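# Wheel the paper-laden cart through the door into the yellow bay

## Task

Move the utility cart through the self-closing door into the other room and leave it parked in the yellow bay so that all four of its wheels sit inside the taped outline and none touches the tape. The case of copy paper has to finish in the cart's top tray without any part of it overhanging the tray's edges. The door must be closed when you finish. Either robot or both may be used, and the attempt fails if any robot tips over or is left leaning.

## Robot and tools

Robots: two identical Hello Robot Stretch 4 units, r1 and r2. Each has an omni-wheel base, a lift that slides up a mast and a single arm that telescopes forward, ending in a wrist (yaw, pitch, roll) and a two-finger gripper. A robot stands about 1.6 m tall, and its base rim lies no more than 0.23 m from its base origin. Each one reports everything in its own frames, so you can only judge where the robots are relative to each other from the camera images, lidar_m and wrist_depth_mm.

Frames: the base frame has its origin on the floor below the centre of the base, with x pointing forward, y to the left and z up, all in metres. hand_pose is given in this frame and marks a point between the open fingertips, though the printed value can be slightly wrong. The odometry frame is the base frame as it stood when the scene began. base_odometry adds up wheel rotation, so any wheel slip is counted as travel. Its heading is in radians, positive to the left, and runs from -3.142 to 3.142.

move: one call, and within it one object per robot ("r1", "r2"). A robot you leave out receives nothing new. Always pass blocking false, because true or a missing value gets the call refused. The call comes back in about 0.5 s while the robots carry on. Inside a robot's object you can give:
- base: a relative offset from where the base last reported itself, never an absolute pose. Use translate_m (metres, positive forward, -2 to 2), strafe_m (metres, positive left, -2 to 2) or rotate_rad (radians, counter-clockwise positive, -3.2 to 3.2). translate_m and strafe_m may go together and give one straight diagonal path with no turning. rotate_rad has to be sent alone.
- joints: absolute targets keyed by name. lift_m 0 to 1.2 m; arm_m 0 to 0.55 m extension; wrist_yaw_rad -1.134 to 4.276 (0 straight ahead, positive left, 3.14 folded back); wrist_pitch_rad -1.117 to 4.259 (0 level, 1.57 pointing down); wrist_roll_rad -1.117 to 4.259 (positive is clockwise seen from behind the gripper); gripper_m -0.038 to 0.141 m fingertip gap (reading may be off by up to 0.015; at -0.02 or lower the fingers press together). A target outside the range is clipped and reported as such.
- pace: "slow", "default", "fast" or "max". For the base these mean 0.1/0.3/0.4/0.6 m/s and 1/2/3/4 rad/s. A raised lift (above 0.2) limits base speed, bottoming out at 0.3 m/s and 1 rad/s at lift 1.2.
- speeds: a top speed for each joint in place of pace (not available for gripper_m).
- contact_limits: a value from 0 to 1 saying how hard arm_m, lift_m or a given base motion may push before it halts; the default is 0.5. Put each limit alongside its own command. A base limit stays in effect until an action names base again.
- end_of_arm: "enable_torque" on its own, which re-powers wrist or gripper motors that have shut off.
Motions sent in one call begin together; a later move only replaces the targets it names. cameras picks which images come back: [] means none, and omitting it or passing ["all"] returns every camera. The cameras are r1_/r2_ head_camera, head_left_camera, head_right_camera and wrist_camera.

wait(seconds 0 to 10, cameras): sends no command. It returns state and images, and comes back early once any commanded robot has stopped moving. wait(0) shows how earlier moves are going in the line "earlier move".
stop(cameras): brakes every running motion on both robots. Braked parts report "stopped" and keep holding. It also re-locks wheels that had gone slack.
zoom_image(camera, region [x0,y0,x1,y1] pixels from top-left, at most 504x504): a close-up of that camera's latest image.
finished_scene(scene): closes the scene, which cannot be reversed. The goal has to stay met once the robots let go.

Results: the line "move" lists each robot that was sent a motion as done or with its worst status. base_status/joint_status can read moving, done, off_target (came to rest away from the target and may still be pushing), contact_stop (was blocked and is now slack), time_out (target abandoned), limit_stop_at_own_body, limit_stop_at_tilt (lean above 6 degrees, so lift, arm and wheels go slack) or torque_fault (a wrist or gripper motor is limp until enable_torque). Once an unplanned stop appears, the later calls in your reply do not run, and neither do they after a refused call. on_its_own describes what happened without a command, such as slack joints and tilt drift. lidar_m gives 12 distances in metres, one per 30-degree sector, starting straight ahead and going counter-clockwise (4th left, 7th behind, 10th right). "-" means either nothing seen or something closer than 0.25 m. wrist_depth_mm is a 7x7 grid of depths in mm. base_tilt is in degrees, carries an offset of up to about 3, and is positive when leaning forward or right. When turned_by_wheels and turned_by_imu drift apart by more than about 0.1 rad, the base probably slipped or struck something. motor_effort is in percent, with the peak in brackets; servo_current is in mA. "as last shown" lists robots the action left out, whose unprinted values have not changed.

Gripping: close to more than 0.015 below the object's width, and about 0.06 below if it will be tugged. To hook behind a handle, close to -0.02 or less. A rise in gripper servo_current is the only sign that something is held.

Avoid: letting the two robots press together (base against base, or one gripper on the other robot's fingers), since that fails the task; on one shared load, travel can differ by about 3 cm per metre. Do not turn, drive or halt with more than 1 kg in the hand while arm_m is above 0.2, and avoid strong pushes or pulls with the gripper held high, because the robot can tip. Avoid dropping things, releasing objects while they move, slamming the door and pushing hard. Keep the gripper clear of the base when the lift is low, and avoid extreme wrist tilt or roll while the wrist is folded. Give lift_m a contact limit of at least 0.3 when raising 2 kg. The scene keeps running while you think, and loose objects may get small nudges.

Each tool is called after "Call:" as name(argument=value, ...) on one line, values as JSON.

## Session

Call:
move(blocking=false)

Scene clock: 0.00 s.
r1.base_odometry: x=+0.000 y=+0.000 heading=+0.000
r1.turned_by_wheels: +0.000
r1.turned_by_imu: +0.000
r1.base_tilt: forward=-1.6 right=+1.3
r1.lidar_m: 1.92 2.25 3.81 1.93 0.97 0.84 0.83 0.93 0.77 0.76 0.93 1.59
r1.base_status: not commanded
r1.joint_positions: lift_m=+0.127 arm_m=+0.000 wrist_yaw_rad=+3.089 wrist_pitch_rad=+0.002 wrist_roll_rad=+0.000 gripper_m=+0.056
r1.joint_status: not commanded
r1.measured_speeds: all 0
r1.motor_effort: lift_m=+20 arm_m=-4 wheel_0=+0 wheel_1=+1 wheel_2=+1
r1.servo_current: wrist_yaw_rad=39 wrist_pitch_rad=46 wrist_roll_rad=65 gripper_m=39
r1.hand_pose: x=-0.1125 y=+0.1024 z=+0.3046 quat_wxyz=(+0.026, -0.001, +0.000, +1.000) (m; r1's base frame)
r1.wrist_depth_mm: 137 138 - - - - - / 113 139 - - - - - / 117 140 224 - - - - / 137 161 - - - - - / - - - - - - - / - - 191 - 187 - - / 842 759 750 788 788 732 768
r2.base_odometry: x=+0.000 y=+0.000 heading=+0.000
r2.turned_by_wheels: +0.000
r2.turned_by_imu: +0.000
r2.base_tilt: forward=-0.6 right=+0.1
r2.lidar_m: 2.02 1.45 1.40 1.49 2.01 2.22 2.34 3.17 1.60 3.62 2.59 2.46
r2.base_status: not commanded
r2.joint_positions: lift_m=+0.295 arm_m=+0.000 wrist_yaw_rad=+3.133 wrist_pitch_rad=+0.002 wrist_roll_rad=+0.000 gripper_m=+0.056
r2.joint_status: not commanded
r2.measured_speeds: all 0
r2.motor_effort: lift_m=+18 arm_m=-4 wheel_0=+0 wheel_1=-1 wheel_2=+0
r2.servo_current: wrist_yaw_rad=46 wrist_pitch_rad=39 wrist_roll_rad=46 gripper_m=59
r2.hand_pose: x=-0.1167 y=+0.0898 z=+0.4727 quat_wxyz=(+0.004, -0.001, +0.000, +1.000) (m; r2's base frame)
r2.wrist_depth_mm: - 140 - - - - - / - 126 150 - - - - / - 130 185 - - - - / 144 143 272 - - - - / 229 - - - - - - / 226 1576 196 1576 190 1618 1464 / 226 1060 1138 - - 1025 1060
pictures: r1_head_camera, r1_head_left_camera, r1_head_right_camera, r1_wrist_camera, r2_head_camera, r2_head_left_camera, r2_head_right_camera, r2_wrist_camera
Images, in order (width x height): r1_head_camera 420x560, r1_head_left_camera 420x672, r1_head_right_camera 420x672, r1_wrist_camera 616x392, r2_head_camera 420x560, r2_head_left_camera 420x672, r2_head_right_camera 420x672, r2_wrist_camera 616x392.

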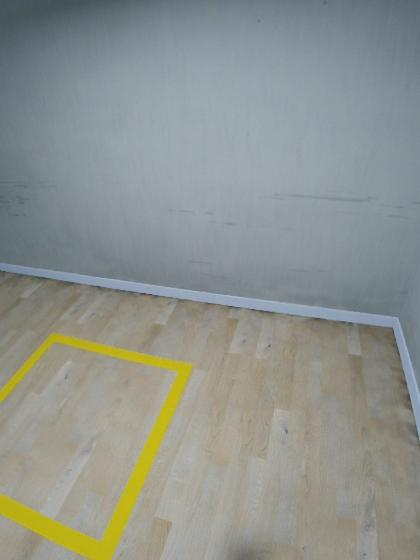

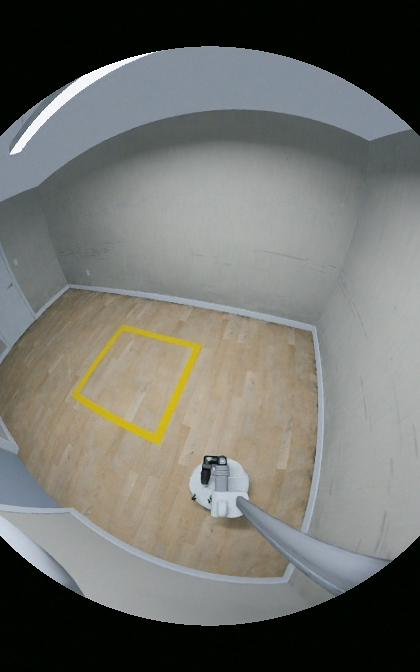

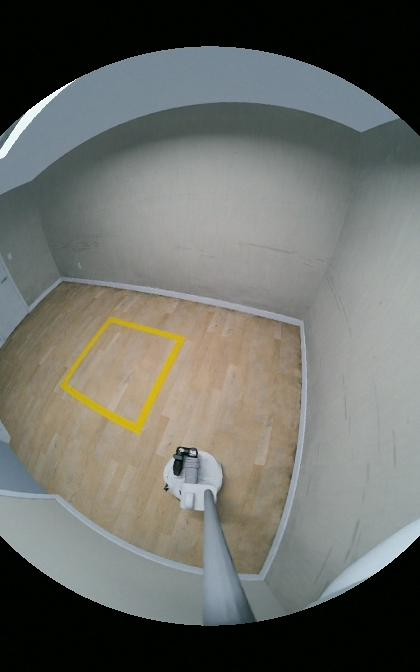

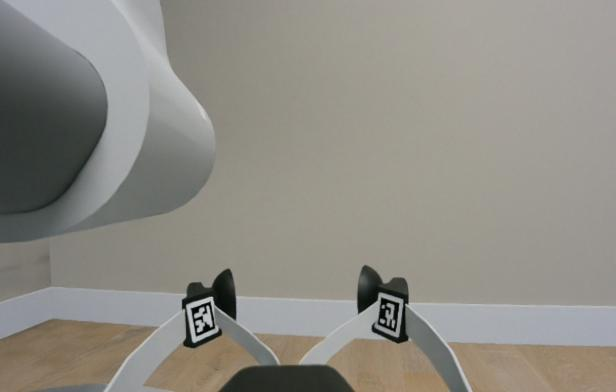

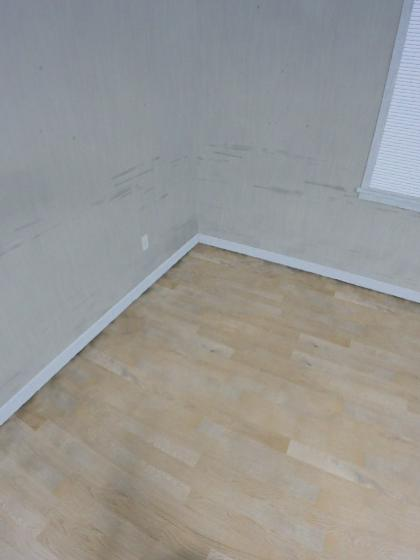

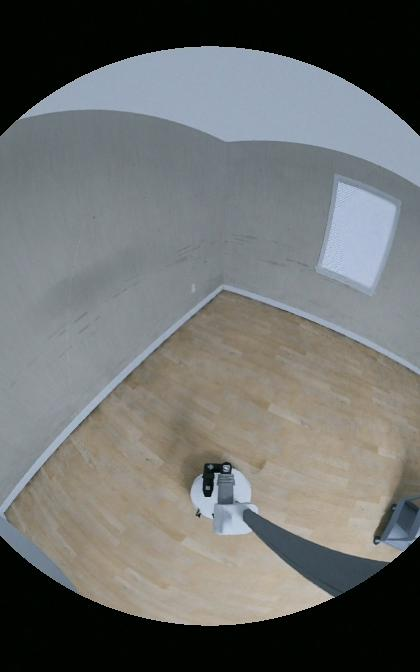

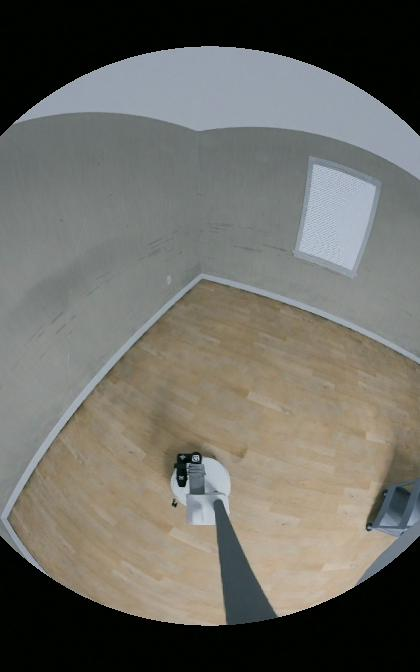

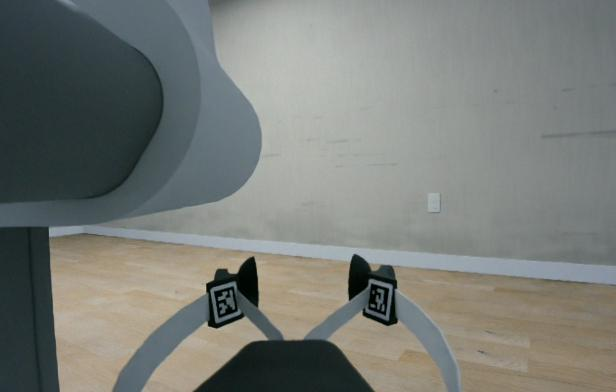

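Call:
move(blocking=false, r1={"base":{"rotate_rad":1.57}}, r2={"base":{"rotate_rad":-1.57}}, cameras=[])

Call:
wait(seconds=3, cameras=[])

Call:
wait(seconds=1)

Scene clock: 4.00 s.
move: r1 moving; r2 moving
r1.base_odometry: x=+0.000 y=+0.000 heading=+0.252
r1.turned_by_wheels: +0.252
r1.turned_by_imu: +0.252
r1.base_tilt: forward=-1.6 right=+1.2
r1.lidar_m: 1.98 2.71 3.66 1.25 0.89 0.80 0.87 0.80 0.77 0.82 1.11 1.92
r1.base_status: rotate_rad moving
r1.joint_positions: lift_m=+0.127 arm_m=+0.000 wrist_yaw_rad=+3.089 wrist_pitch_rad=+0.002 wrist_roll_rad=+0.000 gripper_m=+0.056
r1.joint_status: not commanded
r1.measured_speeds: translate_m=-0.001 strafe_m=-0.001 rotate_rad=+0.980 lift_m=+0.000 arm_m=+0.000 wrist_yaw_rad=+0.000 wrist_pitch_rad=+0.000 wrist_roll_rad=+0.000
r1.motor_effort: lift_m=+20(20) arm_m=-4(4) wheel_0=-8(9) wheel_1=-6(9) wheel_2=-7(7)
r1.servo_current: wrist_yaw_rad=59(59) wrist_pitch_rad=39(46) wrist_roll_rad=46(59) gripper_m=39(39)
r1.hand_pose: x=-0.1125 y=+0.1024 z=+0.3046 quat_wxyz=(+0.026, -0.001, +0.000, +1.000) (m; r1's base frame)
r1.wrist_depth_mm: 136 138 - - - - - / 113 139 - - - - - / 114 140 226 - - - - / 137 160 - - - - - / - - - - - - - / - 1060 190 - 187 - - / 778 750 750 798 750 699 732
r2.base_odometry: x=+0.000 y=+0.000 heading=-0.252
r2.turned_by_wheels: -0.252
r2.turned_by_imu: -0.244
r2.base_tilt: forward=-0.7 right=+0.1
r2.lidar_m: 2.52 1.62 1.40 1.40 1.67 2.23 2.24 2.64 1.59 1.63 2.93 2.49
r2.base_status: rotate_rad moving
r2.joint_positions: lift_m=+0.295 arm_m=+0.000 wrist_yaw_rad=+3.133 wrist_pitch_rad=+0.002 wrist_roll_rad=+0.000 gripper_m=+0.056
r2.joint_status: not commanded
r2.measured_speeds: translate_m=+0.000 strafe_m=+0.000 rotate_rad=-0.974 lift_m=+0.000 arm_m=+0.000 wrist_yaw_rad=+0.000 wrist_pitch_rad=+0.000 wrist_roll_rad=+0.000
r2.motor_effort: lift_m=+18(18) arm_m=-4(4) wheel_0=+8(9) wheel_1=+8(10) wheel_2=+9(11)
r2.servo_current: wrist_yaw_rad=33(52) wrist_pitch_rad=39(46) wrist_roll_rad=52(52) gripper_m=39(59)
r2.hand_pose: x=-0.1167 y=+0.0898 z=+0.4727 quat_wxyz=(+0.004, -0.001, +0.000, +1.000) (m; r2's base frame)
r2.wrist_depth_mm: - 141 - - - - - / - 127 150 - - - - / - 130 184 - - - - / 144 143 272 - - - - / 229 - - - - - - / 227 1576 196 1576 190 1661 1464 / 226 1060 1138 - - 1060 1060
pictures: none
No camera images: "cameras" was empty.

Scene clock: 5.57 s.
earlier move: r1 done; r2 done
r1.base_odometry: x=+0.000 y=+0.000 heading=+1.570
r1.turned_by_wheels: +1.318
r1.turned_by_imu: +1.325
r1.base_tilt: forward=-1.6 right=+1.2
r1.lidar_m: 1.95 1.00 0.83 0.84 0.92 0.76 0.79 0.89 1.55 1.95 2.20 3.76
r1.base_status: done
r1.joint_positions: lift_m=+0.127 arm_m=+0.000 wrist_yaw_rad=+3.089 wrist_pitch_rad=+0.002 wrist_roll_rad=+0.000 gripper_m=+0.056
r1.joint_status: not commanded
r1.measured_speeds: all 0
r1.motor_effort: lift_m=+20(20) arm_m=-4(4) wheel_0=-2(10) wheel_1=-1(9) wheel_2=+0(8)
r1.servo_current: wrist_yaw_rad=33(65) wrist_pitch_rad=33(52) wrist_roll_rad=52(65) gripper_m=39(46)
r1.hand_pose: x=-0.1125 y=+0.1024 z=+0.3046 quat_wxyz=(+0.026, -0.001, +0.000, +1.000) (m; r1's base frame)
r1.wrist_depth_mm: 137 139 - - - - - / 113 139 - - - - - / 117 140 229 - - - - / 137 162 - - - - - / - - - - - - - / - - 190 - 187 - - / 854 741 759 143 741 707 759
r2.base_odometry: x=+0.000 y=+0.000 heading=-1.569
r2.turned_by_wheels: -1.318
r2.turned_by_imu: -1.283
r2.base_tilt: forward=-0.6 right=+0.1
r2.lidar_m: 3.58 2.60 2.46 1.99 1.43 1.40 1.49 2.04 2.22 2.32 3.21 1.63
r2.base_status: done
r2.joint_positions: lift_m=+0.295 arm_m=+0.000 wrist_yaw_rad=+3.133 wrist_pitch_rad=+0.002 wrist_roll_rad=+0.000 gripper_m=+0.056
r2.joint_status: not commanded
r2.measured_speeds: all 0
r2.motor_effort: lift_m=+18(18) arm_m=-4(4) wheel_0=+3(11) wheel_1=+2(11) wheel_2=+3(11)
r2.servo_current: wrist_yaw_rad=39(59) wrist_pitch_rad=39(46) wrist_roll_rad=52(52) gripper_m=39(59)
r2.hand_pose: x=-0.1167 y=+0.0898 z=+0.4727 quat_wxyz=(+0.004, -0.001, +0.000, +1.000) (m; r2's base frame)
r2.wrist_depth_mm: - 140 - - - - - / - 126 142 - - - - / - 130 186 - - - - / 144 144 228 - - - - / 229 - - - - - - / 228 1576 196 1336 190 - - / 226 1060 1138 - - 1025 1060
wait: 1.57 of 3 s (r1 and r2 have come to rest)
pictures: none
No camera images: "cameras" was empty.

Scene clock: 6.57 s.
r1.base_odometry: x=+0.000 y=+0.000 heading=+1.570
r1.turned_by_wheels: +0.000
r1.turned_by_imu: +0.000
r1.base_tilt: forward=-1.6 right=+1.3
r1.lidar_m: 1.98 1.01 0.85 0.84 0.92 0.76 0.77 0.90 1.55 1.94 2.22 3.77
r1.base_status: done
r1.joint_positions: lift_m=+0.127 arm_m=+0.000 wrist_yaw_rad=+3.089 wrist_pitch_rad=+0.002 wrist_roll_rad=+0.000 gripper_m=+0.056
r1.joint_status: not commanded
r1.measured_speeds: all 0
r1.motor_effort: lift_m=+20(20) arm_m=-4(4) wheel_0=-1(10) wheel_1=-2(9) wheel_2=+0(8)
r1.servo_current: wrist_yaw_rad=39(65) wrist_pitch_rad=39(52) wrist_roll_rad=52(65) gripper_m=39(46)
r1.hand_pose: x=-0.1125 y=+0.1024 z=+0.3046 quat_wxyz=(+0.026, -0.001, +0.000, +1.000) (m; r1's base frame)
r1.wrist_depth_mm: 136 139 - - - - - / 113 139 - - - - - / 118 140 229 - - - - / 137 162 - - - - - / - - - - - - - / - - 190 - 188 - - / 854 750 759 143 750 699 759
r2.base_odometry: x=+0.000 y=+0.000 heading=-1.569
r2.turned_by_wheels: +0.000
r2.turned_by_imu: +0.000
r2.base_tilt: forward=-0.7 right=+0.0
r2.lidar_m: 3.58 2.61 2.48 2.01 1.48 1.38 1.49 2.06 2.22 2.34 3.24 1.63
r2.base_status: done
r2.joint_positions: lift_m=+0.295 arm_m=+0.000 wrist_yaw_rad=+3.133 wrist_pitch_rad=+0.002 wrist_roll_rad=+0.000 gripper_m=+0.056
r2.joint_status: not commanded
r2.measured_speeds: all 0
r2.motor_effort: lift_m=+18(18) arm_m=-4(4) wheel_0=+3(11) wheel_1=+2(11) wheel_2=+4(11)
r2.servo_current: wrist_yaw_rad=46(59) wrist_pitch_rad=39(46) wrist_roll_rad=46(52) gripper_m=59(59)
r2.hand_pose: x=-0.1167 y=+0.0898 z=+0.4727 quat_wxyz=(+0.004, -0.001, +0.000, +1.000) (m; r2's base frame)
r2.wrist_depth_mm: - 141 - - - - - / - 127 142 - - - - / - 129 185 - - - - / 144 144 228 - - - - / 230 - - - - - - / 228 1576 196 1336 190 - - / 225 1060 1138 - - 1025 1060
wait: 1.00 s; at rest by 0.27 s
pictures: r1_head_camera, r1_head_left_camera, r1_head_right_camera, r1_wrist_camera, r2_head_camera, r2_head_left_camera, r2_head_right_camera, r2_wrist_camera
Images, in order (width x height): r1_head_camera 420x560, r1_head_left_camera 420x672, r1_head_right_camera 420x672, r1_wrist_camera 616x392, r2_head_camera 420x560, r2_head_left_camera 420x672, r2_head_right_camera 420x672, r2_wrist_camera 616x392.

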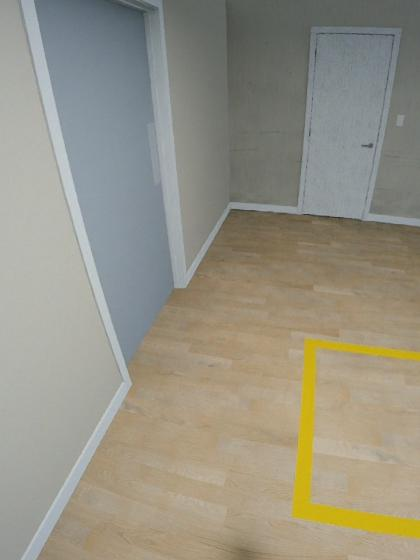

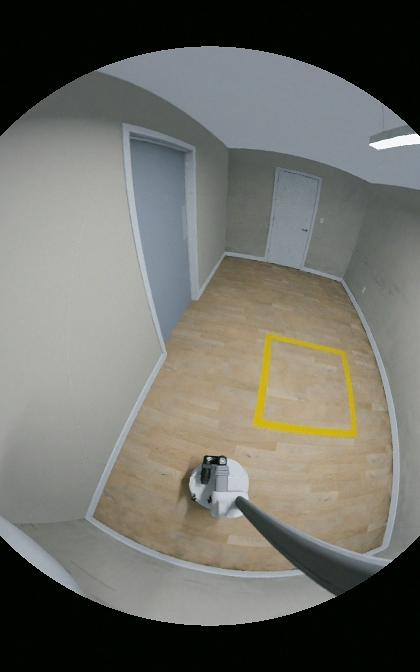

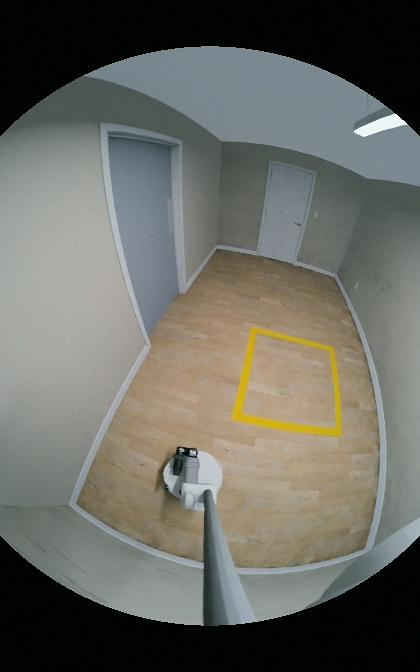

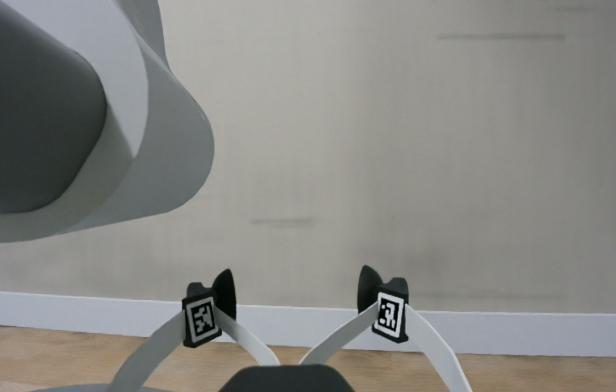

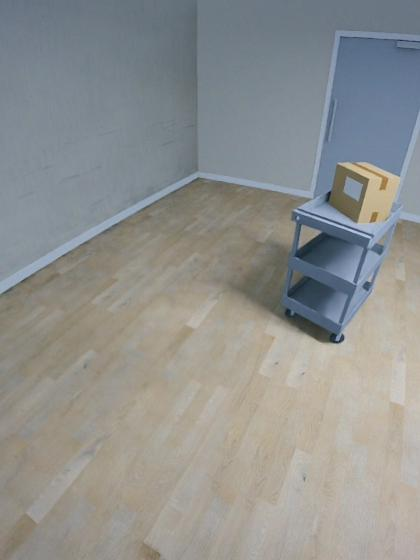

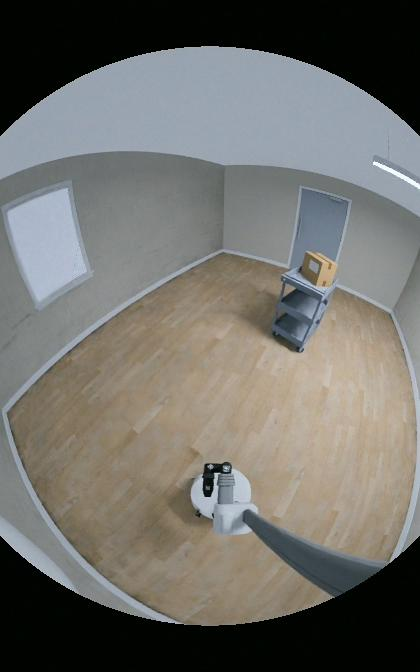

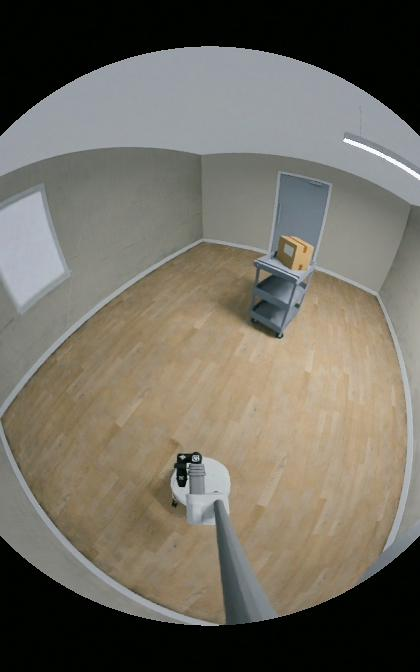

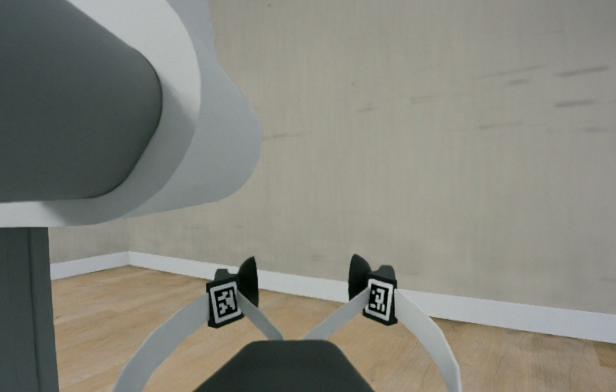

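Call:
move(blocking=false, r1={"base":{"rotate_rad":-0.26}}, r2={"base":{"rotate_rad":-0.52}}, cameras=[])

Call:
wait(seconds=1.5, cameras=[])

Call:
wait(seconds=0.5)

Scene clock: 37.03 s.
move: r1 moving; r2 moving
r1.base_odometry: x=+0.000 y=+0.000 heading=+1.358
r1.turned_by_wheels: -0.212
r1.turned_by_imu: -0.213
r1.base_tilt: forward=-1.6 right=+1.3
r1.lidar_m: 3.02 1.18 0.87 0.84 0.89 0.82 0.77 0.82 1.16 1.92 2.03 2.80
r1.base_status: rotate_rad moving
r1.joint_positions: lift_m=+0.127 arm_m=+0.000 wrist_yaw_rad=+3.089 wrist_pitch_rad=+0.002 wrist_roll_rad=+0.000 gripper_m=+0.056
r1.joint_status: not commanded
r1.measured_speeds: translate_m=+0.002 strafe_m=+0.000 rotate_rad=-0.460 lift_m=+0.000 arm_m=+0.000 wrist_yaw_rad=+0.000 wrist_pitch_rad=+0.000 wrist_roll_rad=+0.000
r1.motor_effort: lift_m=+20(20) arm_m=-4(4) wheel_0=+4(7) wheel_1=+3(8) wheel_2=+3(8)
r1.servo_current: wrist_yaw_rad=46(59) wrist_pitch_rad=46(46) wrist_roll_rad=65(65) gripper_m=39(52)
r1.hand_pose: x=-0.1125 y=+0.1024 z=+0.3046 quat_wxyz=(+0.026, -0.001, +0.000, +1.000) (m; r1's base frame)
r1.wrist_depth_mm: 136 138 - - - - - / 113 139 - - - - - / 117 140 229 - - - - / 137 161 - - - - - / - - - - - - - / - - 190 - 187 - - / 778 707 750 143 741 778 820
r2.base_odometry: x=+0.000 y=+0.000 heading=-1.822
r2.turned_by_wheels: -0.252
r2.turned_by_imu: -0.244
r2.base_tilt: forward=-0.7 right=+0.0
r2.lidar_m: 1.65 2.91 2.50 2.53 1.62 1.40 1.40 1.66 2.23 2.23 2.61 1.60
r2.base_status: rotate_rad moving
r2.joint_positions: lift_m=+0.295 arm_m=+0.000 wrist_yaw_rad=+3.133 wrist_pitch_rad=+0.002 wrist_roll_rad=+0.000 gripper_m=+0.056
r2.joint_status: not commanded
r2.measured_speeds: translate_m=-0.002 strafe_m=-0.001 rotate_rad=-0.979 lift_m=+0.000 arm_m=+0.000 wrist_yaw_rad=+0.000 wrist_pitch_rad=+0.000 wrist_roll_rad=+0.000
r2.motor_effort: lift_m=+18(18) arm_m=-4(4) wheel_0=+8(10) wheel_1=+10(10) wheel_2=+9(11)
r2.servo_current: wrist_yaw_rad=39(65) wrist_pitch_rad=46(46) wrist_roll_rad=39(52) gripper_m=46(52)
r2.hand_pose: x=-0.1167 y=+0.0898 z=+0.4727 quat_wxyz=(+0.004, -0.001, +0.000, +1.000) (m; r2's base frame)
r2.wrist_depth_mm: - 141 - - - - - / - 126 142 - - - - / - 130 185 - - - - / 144 143 207 - - - - / 229 - - - - - - / 227 1576 195 1336 190 - - / 225 1078 1160 - - 1042 1060
pictures: none
No camera images: "cameras" was empty.

Scene clock: 37.57 s.
earlier move: r1 done; r2 moving
r1.base_odometry: x=+0.000 y=+0.000 heading=+1.310
r1.turned_by_wheels: -0.048
r1.turned_by_imu: -0.048
r1.base_tilt: forward=-1.6 right=+1.3
r1.lidar_m: 3.60 1.25 0.87 0.82 0.87 0.83 0.77 0.80 1.11 1.91 2.01 2.70
r1.base_status: done
r1.joint_positions: lift_m=+0.127 arm_m=+0.000 wrist_yaw_rad=+3.089 wrist_pitch_rad=+0.002 wrist_roll_rad=+0.000 gripper_m=+0.056
r1.joint_status: not commanded
r1.measured_speeds: all 0
r1.motor_effort: lift_m=+20(20) arm_m=-4(4) wheel_0=+2(7) wheel_1=+1(8) wheel_2=+1(8)
r1.servo_current: wrist_yaw_rad=33(59) wrist_pitch_rad=39(46) wrist_roll_rad=52(65) gripper_m=46(52)
r1.hand_pose: x=-0.1125 y=+0.1024 z=+0.3046 quat_wxyz=(+0.026, -0.001, +0.000, +1.000) (m; r1's base frame)
r1.wrist_depth_mm: 136 139 - - - - - / 113 139 - - - - - / 118 140 229 - - - - / 137 162 - - - - - / - - - - - - - / - - 190 - 188 - - / 788 715 750 143 788 778 809
r2.base_odometry: x=+0.000 y=+0.000 heading=-2.089
r2.turned_by_wheels: -0.267
r2.turned_by_imu: -0.260
r2.base_tilt: forward=-0.6 right=+0.1
r2.lidar_m: 1.60 3.55 2.58 2.48 1.97 1.47 1.41 1.48 2.08 2.21 2.34 3.22
r2.base_status: rotate_rad moving
r2.joint_positions: lift_m=+0.295 arm_m=+0.000 wrist_yaw_rad=+3.133 wrist_pitch_rad=+0.002 wrist_roll_rad=+0.000 gripper_m=+0.056
r2.joint_status: not commanded
r2.measured_speeds: translate_m=+0.000 strafe_m=+0.000 rotate_rad=-0.010 lift_m=+0.000 arm_m=+0.000 wrist_yaw_rad=+0.000 wrist_pitch_rad=+0.000 wrist_roll_rad=+0.000
r2.motor_effort: lift_m=+18(18) arm_m=-4(4) wheel_0=+5(10) wheel_1=+3(10) wheel_2=+3(11)
r2.servo_current: wrist_yaw_rad=52(65) wrist_pitch_rad=46(46) wrist_roll_rad=46(52) gripper_m=52(52)
r2.hand_pose: x=-0.1167 y=+0.0898 z=+0.4727 quat_wxyz=(+0.004, -0.001, +0.000, +1.000) (m; r2's base frame)
r2.wrist_depth_mm: - 140 - - - - - / - 126 142 - - - - / - 129 185 - - - - / 144 143 207 - - - - / 219 - - - - - - / 220 1336 191 171 190 1366 1308 / 227 1078 1160 - - 1042 1078
wait: 0.53 of 1.5 s (r1 has come to rest)
pictures: none
No camera images: "cameras" was empty.

Scene clock: 37.83 s.
earlier move: r2 done
r1.base_odometry: x=+0.000 y=+0.000 heading=+1.310
r1.turned_by_wheels: +0.000
r1.turned_by_imu: +0.000
r1.base_tilt: forward=-1.6 right=+1.3
r1.lidar_m: 3.61 1.25 0.89 0.83 0.88 0.81 0.77 0.81 1.10 1.91 1.99 2.68
r1.base_status: done
r1.joint_positions: lift_m=+0.127 arm_m=+0.000 wrist_yaw_rad=+3.089 wrist_pitch_rad=+0.002 wrist_roll_rad=+0.000 gripper_m=+0.056
r1.joint_status: not commanded
r1.measured_speeds: all 0
r1.motor_effort: lift_m=+20(20) arm_m=-4(4) wheel_0=+2(7) wheel_1=+1(8) wheel_2=+1(8)
r1.servo_current: wrist_yaw_rad=46(72) wrist_pitch_rad=39(46) wrist_roll_rad=59(65) gripper_m=39(52)
r1.hand_pose: x=-0.1125 y=+0.1024 z=+0.3046 quat_wxyz=(+0.026, -0.001, +0.000, +1.000) (m; r1's base frame)
r1.wrist_depth_mm: 136 138 - - - - - / 113 139 - - - - - / 118 140 229 - - - - / 137 162 - - - - - / - - - - - - - / - - 190 - 187 - - / 778 707 750 143 798 768 809
r2.base_odometry: x=+0.000 y=+0.000 heading=-2.089
r2.turned_by_wheels: +0.000
r2.turned_by_imu: +0.000
r2.base_tilt: forward=-0.7 right=+0.1
r2.lidar_m: 1.61 3.51 2.58 2.49 1.98 1.46 1.42 1.48 2.05 2.24 2.32 3.22
r2.base_status: done
r2.joint_positions: lift_m=+0.295 arm_m=+0.000 wrist_yaw_rad=+3.133 wrist_pitch_rad=+0.002 wrist_roll_rad=+0.000 gripper_m=+0.056
r2.joint_status: not commanded
r2.measured_speeds: all 0
r2.motor_effort: lift_m=+18(18) arm_m=-4(4) wheel_0=+3(10) wheel_1=+2(10) wheel_2=+4(11)
r2.servo_current: wrist_yaw_rad=46(65) wrist_pitch_rad=46(46) wrist_roll_rad=59(59) gripper_m=46(52)
r2.hand_pose: x=-0.1167 y=+0.0898 z=+0.4727 quat_wxyz=(+0.004, -0.001, +0.000, +1.000) (m; r2's base frame)
r2.wrist_depth_mm: - 140 - - - - - / - 127 141 - - - - / - 130 185 - - - - / 144 143 207 - - - - / 220 - - - - - - / 220 1430 191 170 190 1366 1366 / 227 1060 1138 - - 1025 1078
wait: 0.27 of 0.5 s (r2 has come to rest)
pictures: r1_head_camera, r1_head_left_camera, r1_head_right_camera, r1_wrist_camera, r2_head_camera, r2_head_left_camera, r2_head_right_camera, r2_wrist_camera
Images, in order (width x height): r1_head_camera 420x560, r1_head_left_camera 420x672, r1_head_right_camera 420x672, r1_wrist_camera 616x392, r2_head_camera 420x560, r2_head_left_camera 420x672, r2_head_right_camera 420x672, r2_wrist_camera 616x392.

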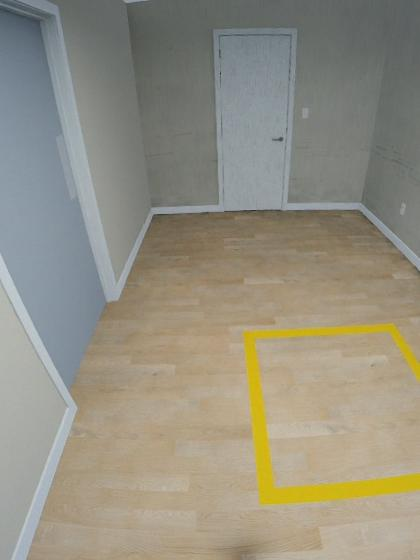

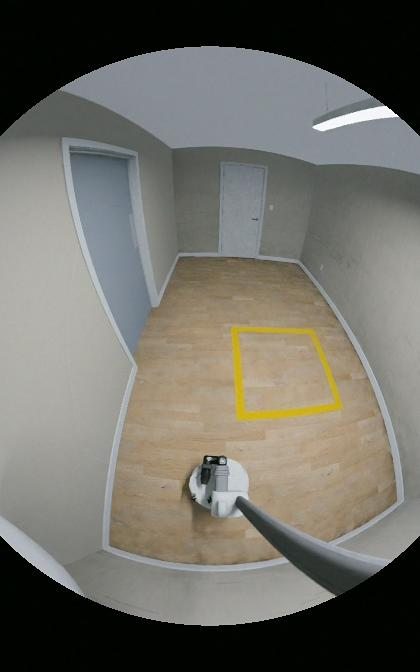

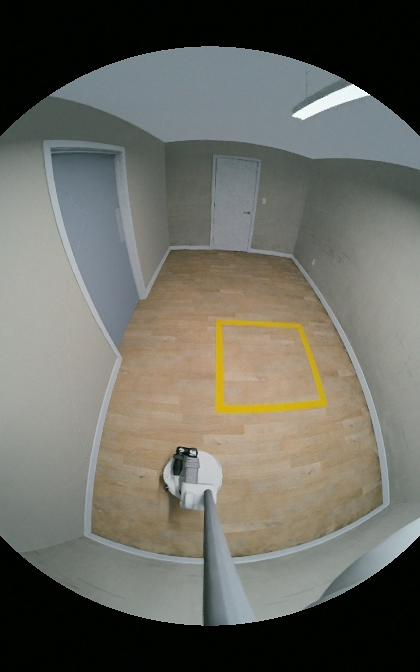

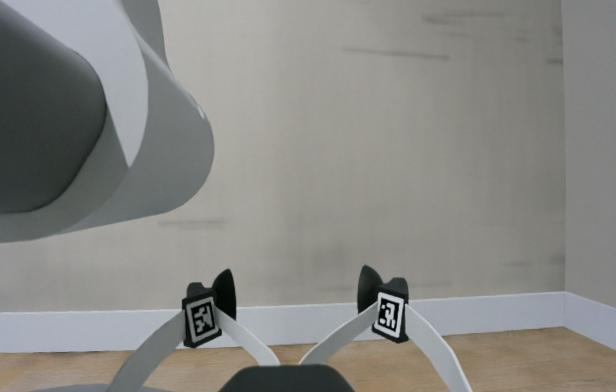

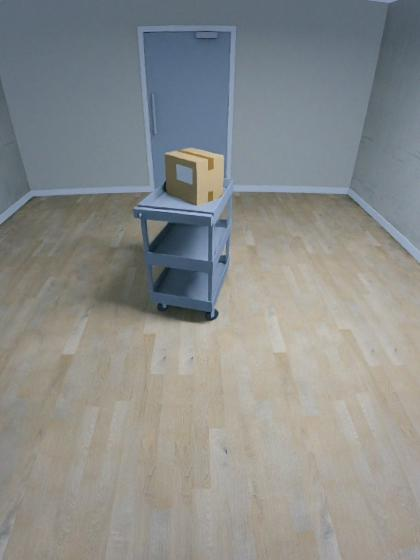

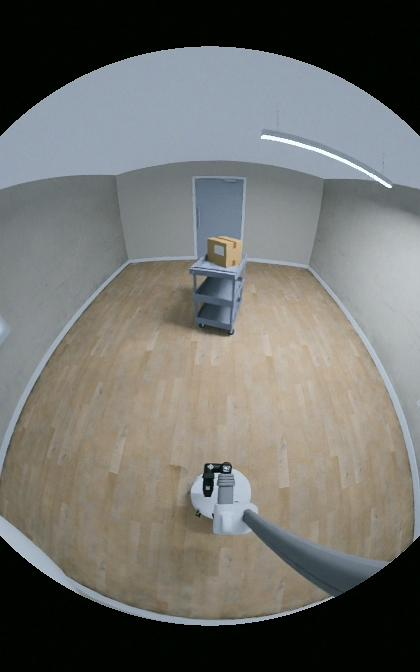

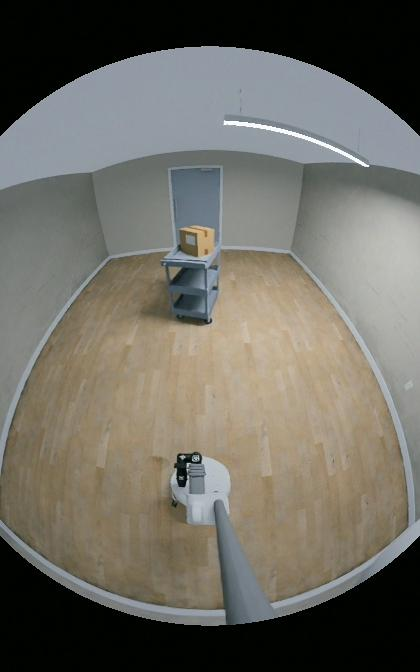

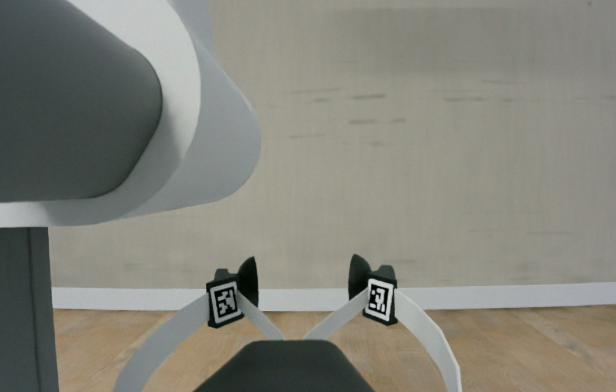

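Call:
zoom_image(camera="r2_head_camera", region=[100, 0, 260, 340])

Call:
zoom_image(camera="r1_head_left_camera", region=[50, 120, 350, 480])

Scaled by 1.482 from the camera's 420x560 image, which has a finer 1200x1600 frame.

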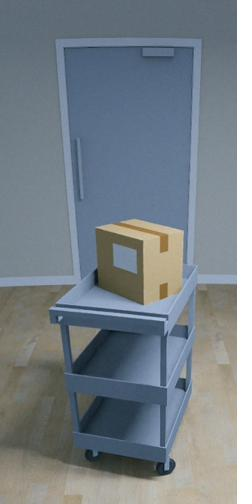

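Scaled by 1.400 from the camera's 420x672 image, which has a finer 600x960 frame.

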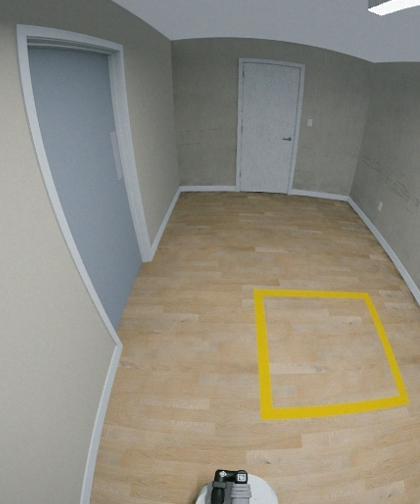

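Call:
zoom_image(camera="r2_head_camera", region=[125, 140, 245, 240])

Call:
zoom_image(camera="r2_head_camera", region=[130, 230, 240, 330])

Scaled by 4.200 from the camera's 420x560 image, which has a finer 1200x1600 frame.

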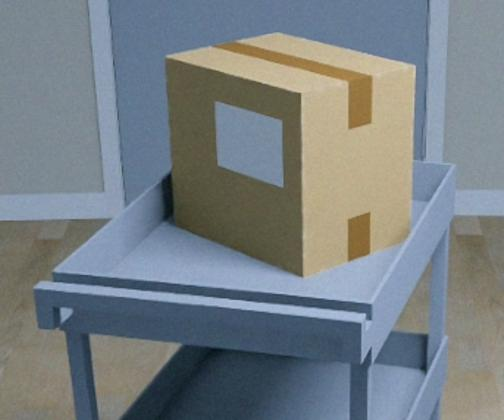

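Scaled by 4.582 from the camera's 420x560 image, which has a finer 1200x1600 frame.

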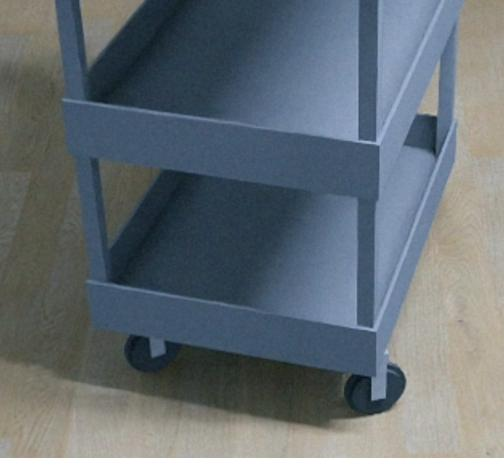

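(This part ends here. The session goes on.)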